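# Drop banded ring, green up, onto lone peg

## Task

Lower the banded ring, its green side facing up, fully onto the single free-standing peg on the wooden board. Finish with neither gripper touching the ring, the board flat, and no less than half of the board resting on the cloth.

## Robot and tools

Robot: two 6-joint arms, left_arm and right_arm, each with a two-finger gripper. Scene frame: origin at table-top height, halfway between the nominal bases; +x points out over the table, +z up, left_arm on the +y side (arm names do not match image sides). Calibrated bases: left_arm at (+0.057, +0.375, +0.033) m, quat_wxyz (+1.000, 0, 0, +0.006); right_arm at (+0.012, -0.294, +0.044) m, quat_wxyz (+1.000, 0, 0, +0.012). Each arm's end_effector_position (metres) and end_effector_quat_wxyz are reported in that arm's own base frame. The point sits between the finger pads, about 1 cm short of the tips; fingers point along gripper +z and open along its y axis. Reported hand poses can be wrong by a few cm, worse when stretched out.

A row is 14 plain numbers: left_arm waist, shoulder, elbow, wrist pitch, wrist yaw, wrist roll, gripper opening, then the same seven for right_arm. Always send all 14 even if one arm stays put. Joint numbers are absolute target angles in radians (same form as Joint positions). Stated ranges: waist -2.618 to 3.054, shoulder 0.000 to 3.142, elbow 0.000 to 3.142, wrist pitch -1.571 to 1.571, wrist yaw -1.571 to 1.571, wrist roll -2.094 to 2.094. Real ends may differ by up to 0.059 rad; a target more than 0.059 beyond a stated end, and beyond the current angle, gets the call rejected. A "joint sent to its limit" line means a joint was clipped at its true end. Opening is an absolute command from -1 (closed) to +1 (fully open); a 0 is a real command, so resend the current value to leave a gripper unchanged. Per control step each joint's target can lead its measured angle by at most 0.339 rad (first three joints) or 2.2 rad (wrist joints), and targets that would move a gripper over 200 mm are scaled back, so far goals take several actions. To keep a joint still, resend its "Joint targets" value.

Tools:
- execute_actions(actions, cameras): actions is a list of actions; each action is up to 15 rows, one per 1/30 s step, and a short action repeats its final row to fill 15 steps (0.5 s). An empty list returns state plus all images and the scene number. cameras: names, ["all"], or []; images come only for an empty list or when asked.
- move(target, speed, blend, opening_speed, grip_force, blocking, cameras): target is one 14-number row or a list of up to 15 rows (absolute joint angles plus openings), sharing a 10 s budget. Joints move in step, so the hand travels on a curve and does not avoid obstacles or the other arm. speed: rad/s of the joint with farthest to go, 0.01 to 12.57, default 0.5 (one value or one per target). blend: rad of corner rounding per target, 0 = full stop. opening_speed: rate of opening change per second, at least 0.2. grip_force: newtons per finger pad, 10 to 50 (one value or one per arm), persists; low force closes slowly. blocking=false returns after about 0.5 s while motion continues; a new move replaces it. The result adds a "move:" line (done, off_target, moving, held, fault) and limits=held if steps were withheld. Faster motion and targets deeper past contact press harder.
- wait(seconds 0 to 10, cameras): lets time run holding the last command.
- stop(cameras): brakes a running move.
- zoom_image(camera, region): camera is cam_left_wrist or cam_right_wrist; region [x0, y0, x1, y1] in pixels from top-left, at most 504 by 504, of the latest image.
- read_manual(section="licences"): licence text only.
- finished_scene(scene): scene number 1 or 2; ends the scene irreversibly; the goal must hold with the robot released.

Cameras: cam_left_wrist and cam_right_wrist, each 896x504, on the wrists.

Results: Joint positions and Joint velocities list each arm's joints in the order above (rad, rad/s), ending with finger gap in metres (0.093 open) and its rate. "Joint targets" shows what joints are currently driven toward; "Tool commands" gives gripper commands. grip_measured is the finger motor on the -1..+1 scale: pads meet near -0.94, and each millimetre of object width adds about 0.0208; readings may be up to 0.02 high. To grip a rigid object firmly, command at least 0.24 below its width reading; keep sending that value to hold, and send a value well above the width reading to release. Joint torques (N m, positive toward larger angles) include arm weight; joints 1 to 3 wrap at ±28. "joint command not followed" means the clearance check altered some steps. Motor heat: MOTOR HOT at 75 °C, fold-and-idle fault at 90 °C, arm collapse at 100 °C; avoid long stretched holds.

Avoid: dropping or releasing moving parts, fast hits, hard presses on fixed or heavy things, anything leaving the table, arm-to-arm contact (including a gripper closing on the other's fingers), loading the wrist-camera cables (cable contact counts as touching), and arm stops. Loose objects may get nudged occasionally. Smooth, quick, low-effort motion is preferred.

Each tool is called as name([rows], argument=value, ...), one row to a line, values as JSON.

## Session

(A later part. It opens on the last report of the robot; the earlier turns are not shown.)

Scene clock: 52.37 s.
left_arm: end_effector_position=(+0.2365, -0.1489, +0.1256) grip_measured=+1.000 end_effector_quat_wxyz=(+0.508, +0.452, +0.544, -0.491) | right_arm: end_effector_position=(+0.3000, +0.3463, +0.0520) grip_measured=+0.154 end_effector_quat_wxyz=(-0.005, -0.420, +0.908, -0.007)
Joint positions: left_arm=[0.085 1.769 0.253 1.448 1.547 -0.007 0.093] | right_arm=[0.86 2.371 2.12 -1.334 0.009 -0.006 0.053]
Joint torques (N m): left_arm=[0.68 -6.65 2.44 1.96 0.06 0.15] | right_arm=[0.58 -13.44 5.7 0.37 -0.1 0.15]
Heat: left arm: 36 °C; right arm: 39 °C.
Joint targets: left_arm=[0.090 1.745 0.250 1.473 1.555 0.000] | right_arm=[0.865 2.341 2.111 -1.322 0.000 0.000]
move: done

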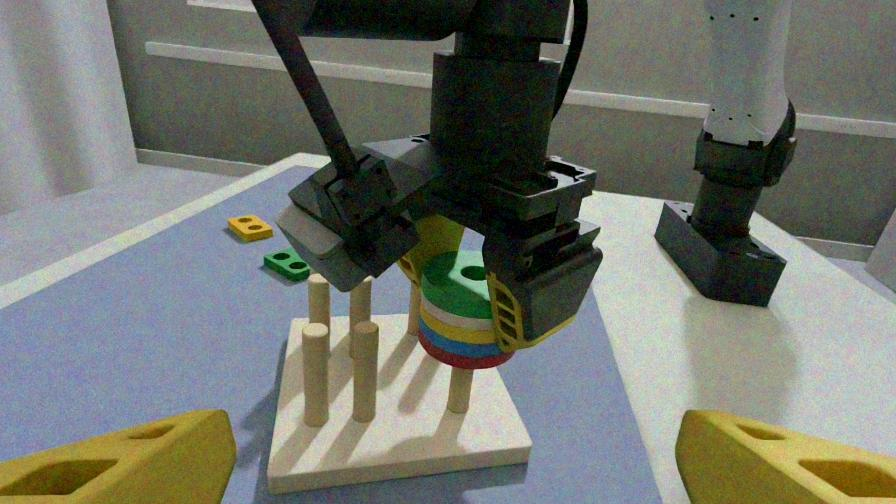

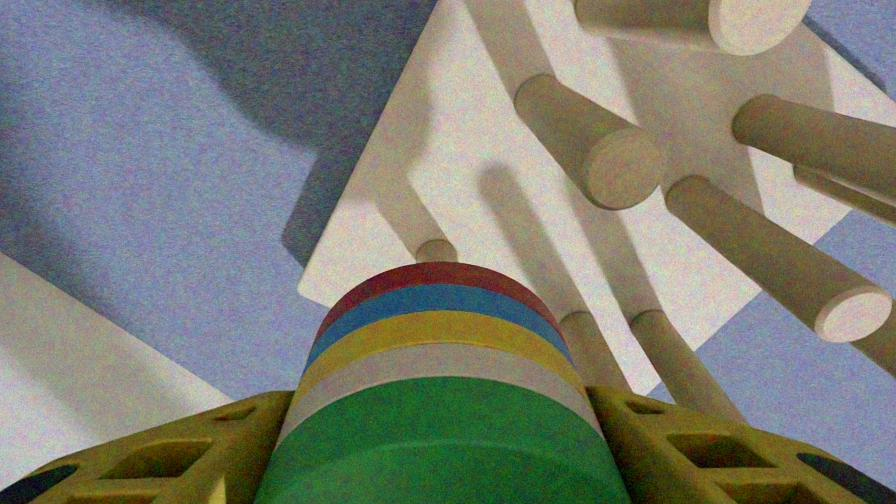

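move(target=[0.09, 1.745, 0.25, 1.473, 1.555, 0.0, 1, 0.865, 2.362, 1.968, -1.167, 0.0, 0.0, 0.05], speed=0.15, cameras=["all"])

zoom_image(camera="cam_left_wrist", region=[380, 220, 580, 480])

Scene clock: 54.30 s.
left_arm: end_effector_position=(+0.2365, -0.1489, +0.1256) grip_measured=+1.000 end_effector_quat_wxyz=(+0.508, +0.452, +0.544, -0.491) | right_arm: end_effector_position=(+0.2999, +0.3462, +0.0162) grip_measured=+0.154 end_effector_quat_wxyz=(+0.000, -0.420, +0.908, -0.005)
Joint positions: left_arm=[0.085 1.769 0.253 1.448 1.547 -0.007 0.093] | right_arm=[0.86 2.371 1.977 -1.18 0.009 -0.006 0.053]
Joint torques (N m): left_arm=[0.69 -6.67 2.81 1.9 0.07 0.09] | right_arm=[0.59 -11.67 5.61 0.42 -0.11 0.15]
Heat: left arm: 36 °C; right arm: 39 °C.
Joint targets: left_arm=[0.090 1.745 0.250 1.473 1.555 0.000] | right_arm=[0.865 2.362 1.968 -1.167 0.000 0.000]
move: done

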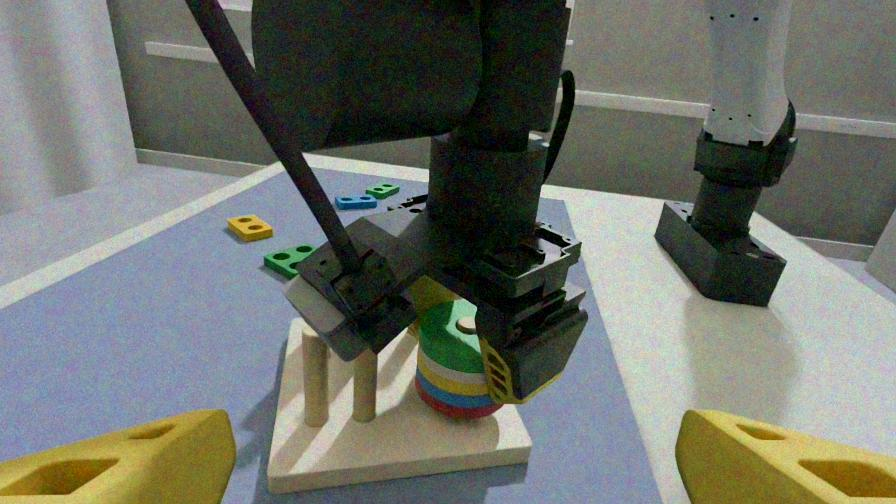

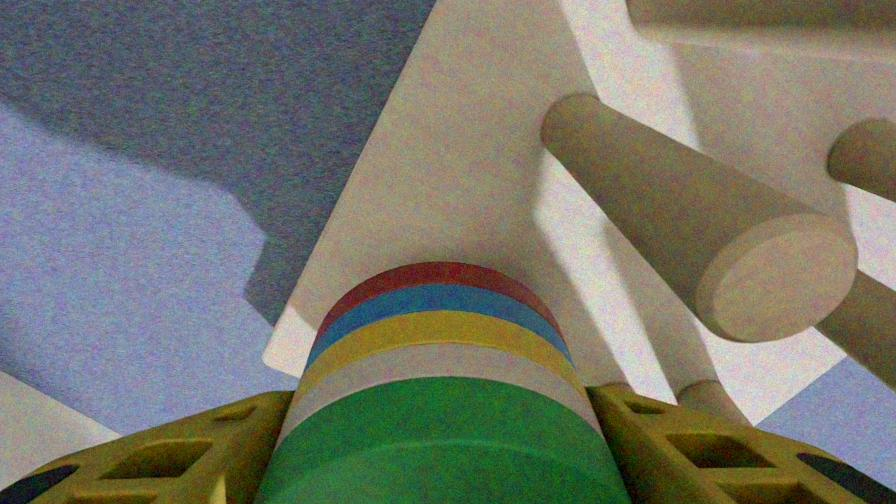

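Scaled by 1.938 from the camera's 896x504 image, which has a finer 1280x720 frame.

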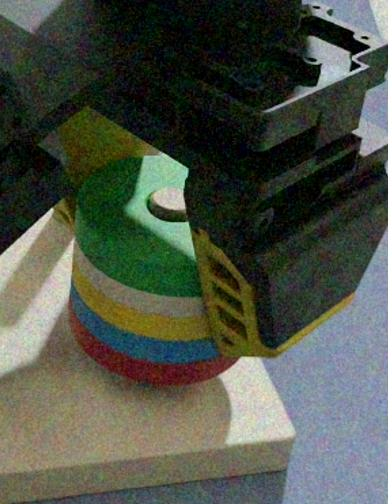

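move(target=[0.09, 1.745, 0.25, 1.473, 1.555, 0.0, 1, 0.865, 2.362, 1.968, -1.167, 0.0, -0.23, 0.05], speed=0.3, cameras=["all"])

zoom_image(camera="cam_left_wrist", region=[280, 220, 580, 480])

Scene clock: 57.33 s.
left_arm: end_effector_position=(+0.2365, -0.1489, +0.1256) grip_measured=+1.000 end_effector_quat_wxyz=(+0.508, +0.452, +0.544, -0.491) | right_arm: end_effector_position=(+0.2999, +0.3463, +0.0162) grip_measured=+0.154 end_effector_quat_wxyz=(+0.000, -0.515, +0.857, -0.005)
Joint positions: left_arm=[0.085 1.769 0.253 1.448 1.547 -0.007 0.093] | right_arm=[0.86 2.371 1.977 -1.179 0.009 -0.222 0.053]
Joint torques (N m): left_arm=[0.79 -6.35 2.69 1.94 0.11 0.09] | right_arm=[0.61 -11.69 5.65 0.42 -0.11 0.03]
Heat: left arm: 36 °C; right arm: 40 °C.
Joint targets: left_arm=[0.090 1.745 0.250 1.473 1.555 0.000] | right_arm=[0.865 2.362 1.968 -1.167 0.000 -0.230]
move: done

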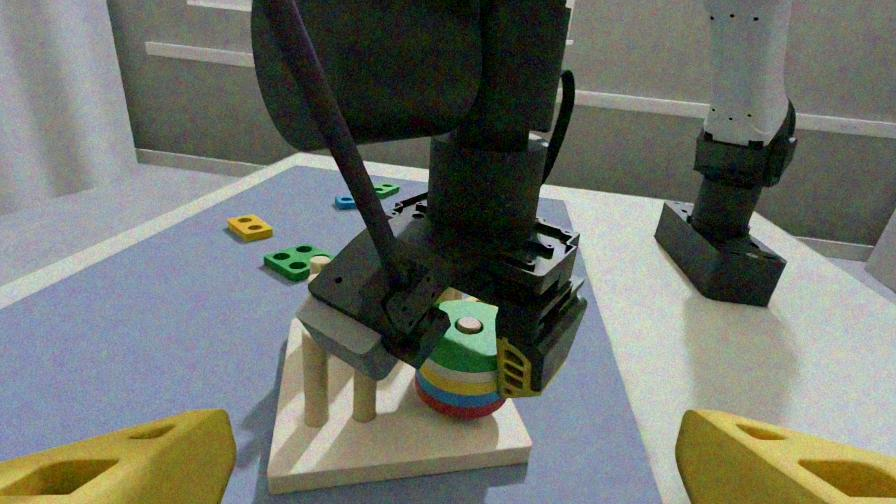

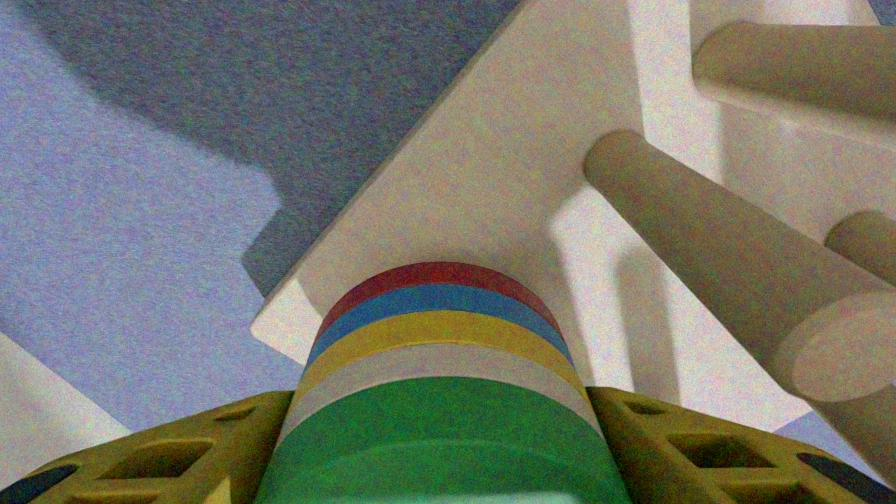

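Scaled by 1.680 from the camera's 896x504 image, which has a finer 1280x720 frame.

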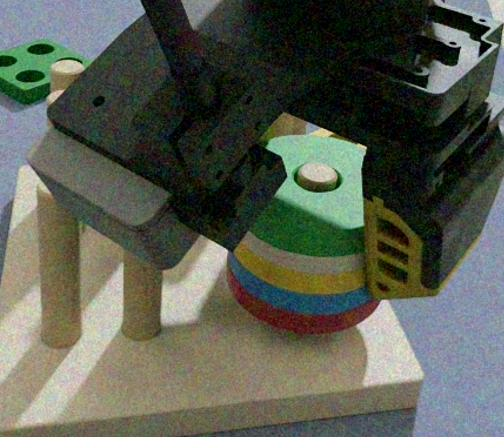

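move(target=[0.09, 1.745, 0.25, 1.473, 1.555, 0.0, 1, 0.865, 2.400, 1.931, -1.115, 0.0, -0.23, 0.05], speed=0.1, cameras=["all"])

zoom_image(camera="cam_left_wrist", region=[280, 220, 580, 480])

Scene clock: 58.67 s.
left_arm: end_effector_position=(+0.2365, -0.1489, +0.1256) grip_measured=+1.000 end_effector_quat_wxyz=(+0.508, +0.452, +0.544, -0.491) | right_arm: end_effector_position=(+0.2999, +0.3462, +0.0002) grip_measured=+0.154 end_effector_quat_wxyz=(-0.001, -0.515, +0.857, -0.005)
Joint positions: left_arm=[0.085 1.769 0.253 1.448 1.547 -0.007 0.093] | right_arm=[0.86 2.386 1.939 -1.128 0.009 -0.222 0.053]
Joint torques (N m): left_arm=[0.62 -6.49 2.63 1.93 0.02 0.09] | right_arm=[0.61 -9.77 5.65 0.41 -0.12 0.02]
Heat: left arm: 36 °C; right arm: 41 °C.
Joint targets: left_arm=[0.090 1.745 0.250 1.473 1.555 0.000] | right_arm=[0.865 2.400 1.931 -1.115 0.000 -0.230]
move: done

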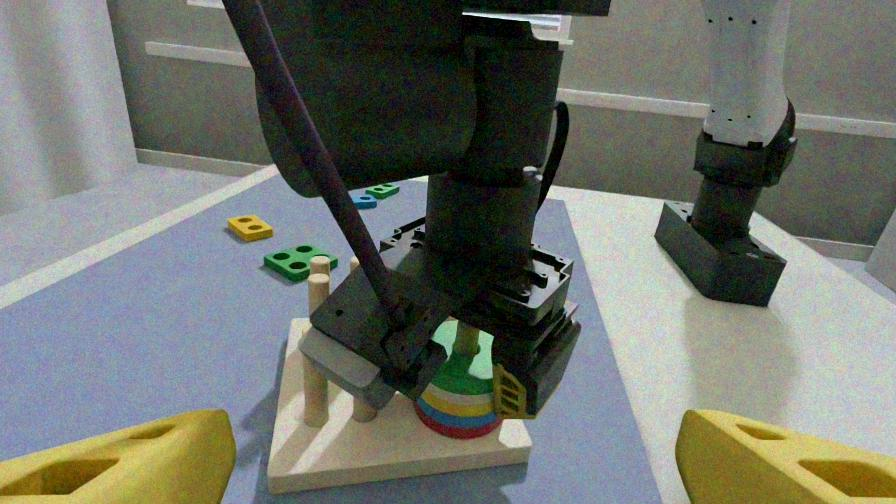

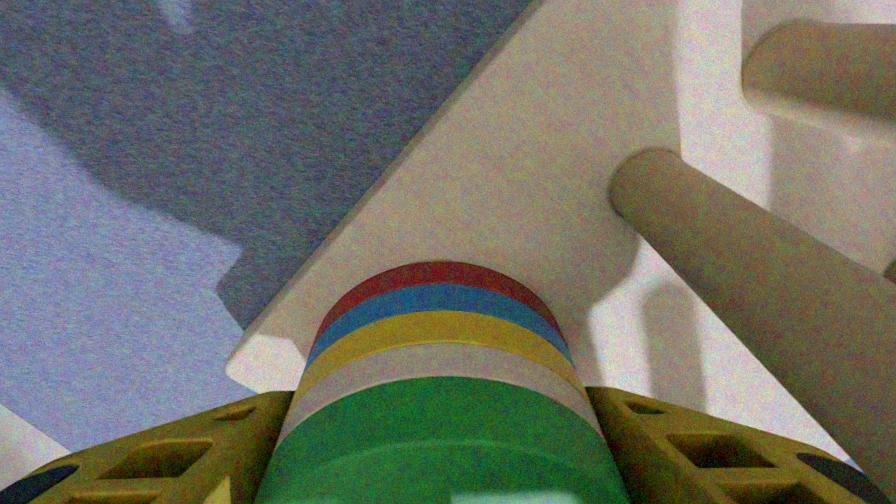

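Scaled by 1.680 from the camera's 896x504 image, which has a finer 1280x720 frame.

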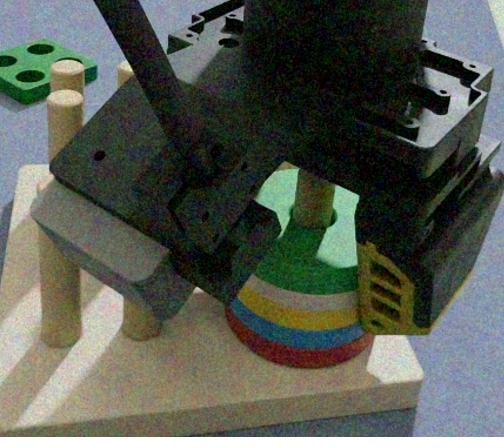

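move(target=[0.09, 1.745, 0.25, 1.473, 1.555, 0.0, 1, 0.865, 2.404, 1.9207, -1.101, 0.0, -0.23, 0.05], speed=0.1, cameras=["all"])

zoom_image(camera="cam_left_wrist", region=[280, 220, 580, 480])

Scene clock: 60.33 s.
left_arm: end_effector_position=(+0.2365, -0.1489, +0.1256) grip_measured=+1.000 end_effector_quat_wxyz=(+0.508, +0.452, +0.544, -0.491) | right_arm: end_effector_position=(+0.3007, +0.3471, -0.0011) grip_measured=+0.154 end_effector_quat_wxyz=(+0.002, -0.515, +0.857, -0.004)
Joint positions: left_arm=[0.085 1.769 0.253 1.448 1.547 -0.007 0.093] | right_arm=[0.86 2.386 1.934 -1.116 0.009 -0.222 0.053]
Joint torques (N m): left_arm=[0.51 -6.63 2.55 1.93 0.07 0.09] | right_arm=[0.58 -9.46 5.18 0.46 -0.12 0.03]
Heat: left arm: 36 °C; right arm: 41 °C.
Joint targets: left_arm=[0.090 1.745 0.250 1.473 1.555 0.000] | right_arm=[0.865 2.404 1.921 -1.101 0.000 -0.230]
move: done

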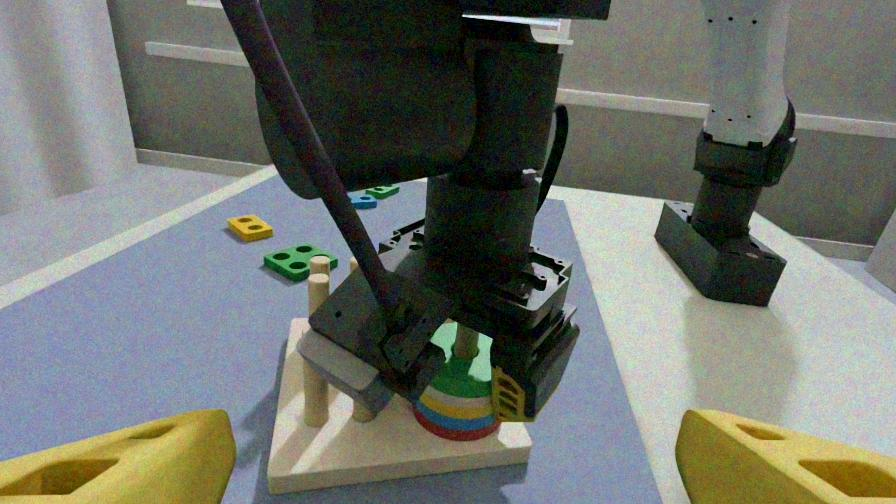

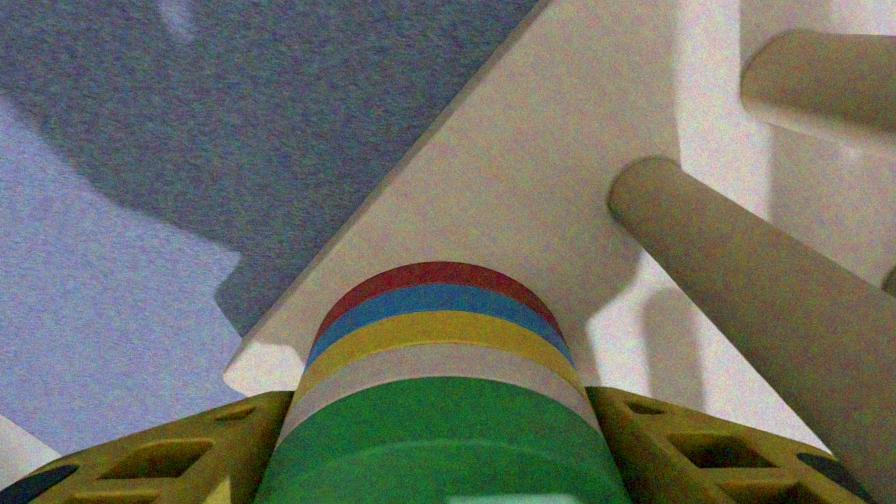

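Scaled by 1.680 from the camera's 896x504 image, which has a finer 1280x720 frame.

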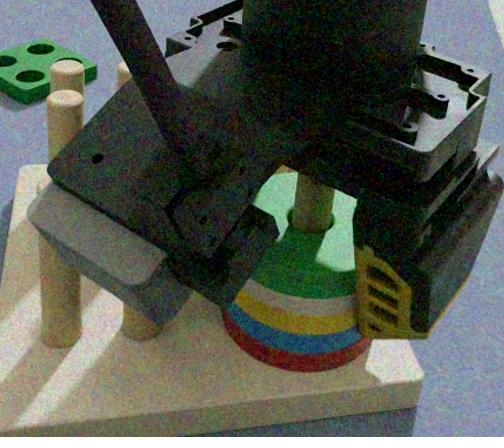

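move([
  [0.09, 1.745, 0.25, 1.473, 1.555, 0.0, 1, 0.865, 2.404, 1.9207, -1.101, 0.0, -0.23, 0.7],
  [0.09, 1.745, 0.25, 1.473, 1.555, 0.0, 1, 0.865, 2.358, 2.075, -1.275, 0.0, -0.23, 0.7],
  [0.09, 1.745, 0.25, 1.473, 1.555, 0.0, 1, 0.865, 2.371, 2.325, -1.49, 0.0, -0.23, 0.7],
], speed=[0.3, 0.25, 0.5], opening_speed=0.6, blend=[0, 0.04, 0], cameras=["all"])

zoom_image(camera="cam_left_wrist", region=[280, 220, 580, 480])

Scene clock: 64.43 s.
left_arm: end_effector_position=(+0.2365, -0.1489, +0.1256) grip_measured=+1.000 end_effector_quat_wxyz=(+0.508, +0.452, +0.544, -0.491) | right_arm: end_effector_position=(+0.3015, +0.3480, +0.0896) grip_measured=+0.699 end_effector_quat_wxyz=(-0.001, -0.515, +0.857, -0.005)
Joint positions: left_arm=[0.085 1.769 0.253 1.448 1.547 -0.007 0.093] | right_arm=[0.86 2.386 2.295 -1.485 0.009 -0.222 0.079]
Joint torques (N m): left_arm=[0.7 -6.45 2.62 1.96 0.05 0.16] | right_arm=[0.57 -12.19 9.29 0.22 -0.12 0.03]
Heat: left arm: 36 °C; right arm: 43 °C.
Joint targets: left_arm=[0.090 1.745 0.250 1.473 1.555 0.000] | right_arm=[0.865 2.371 2.325 -1.490 0.000 -0.230]
move: done

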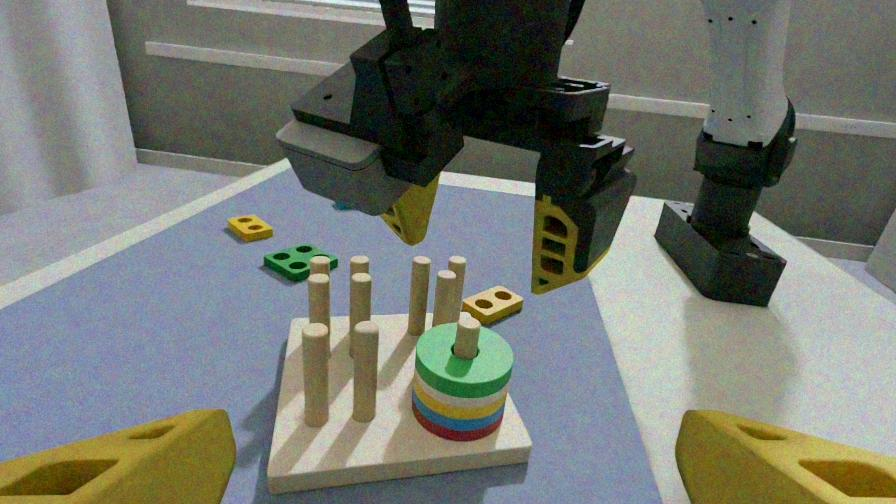

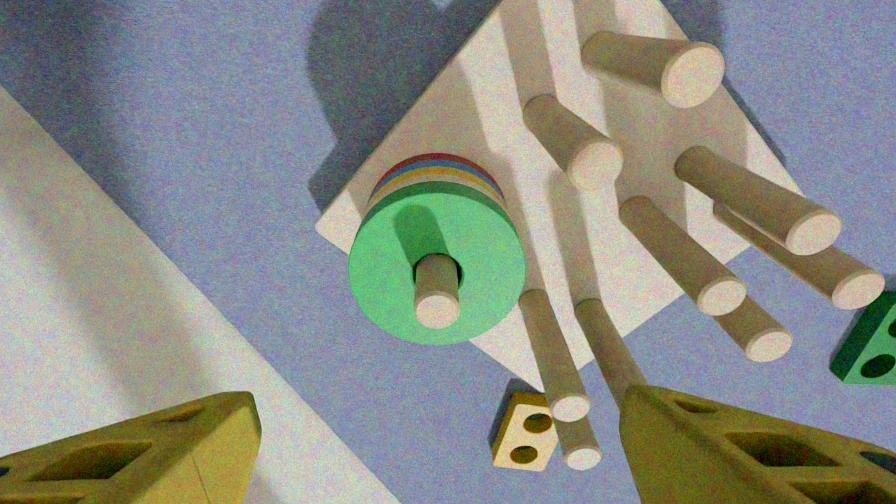

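Scaled by 1.680 from the camera's 896x504 image, which has a finer 1280x720 frame.

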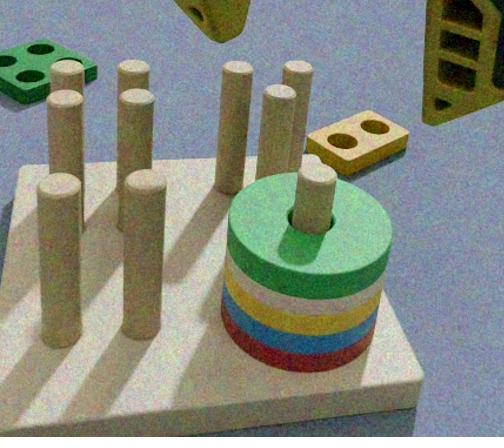

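finished_scene(scene=1)

The scene is finished: the task was done.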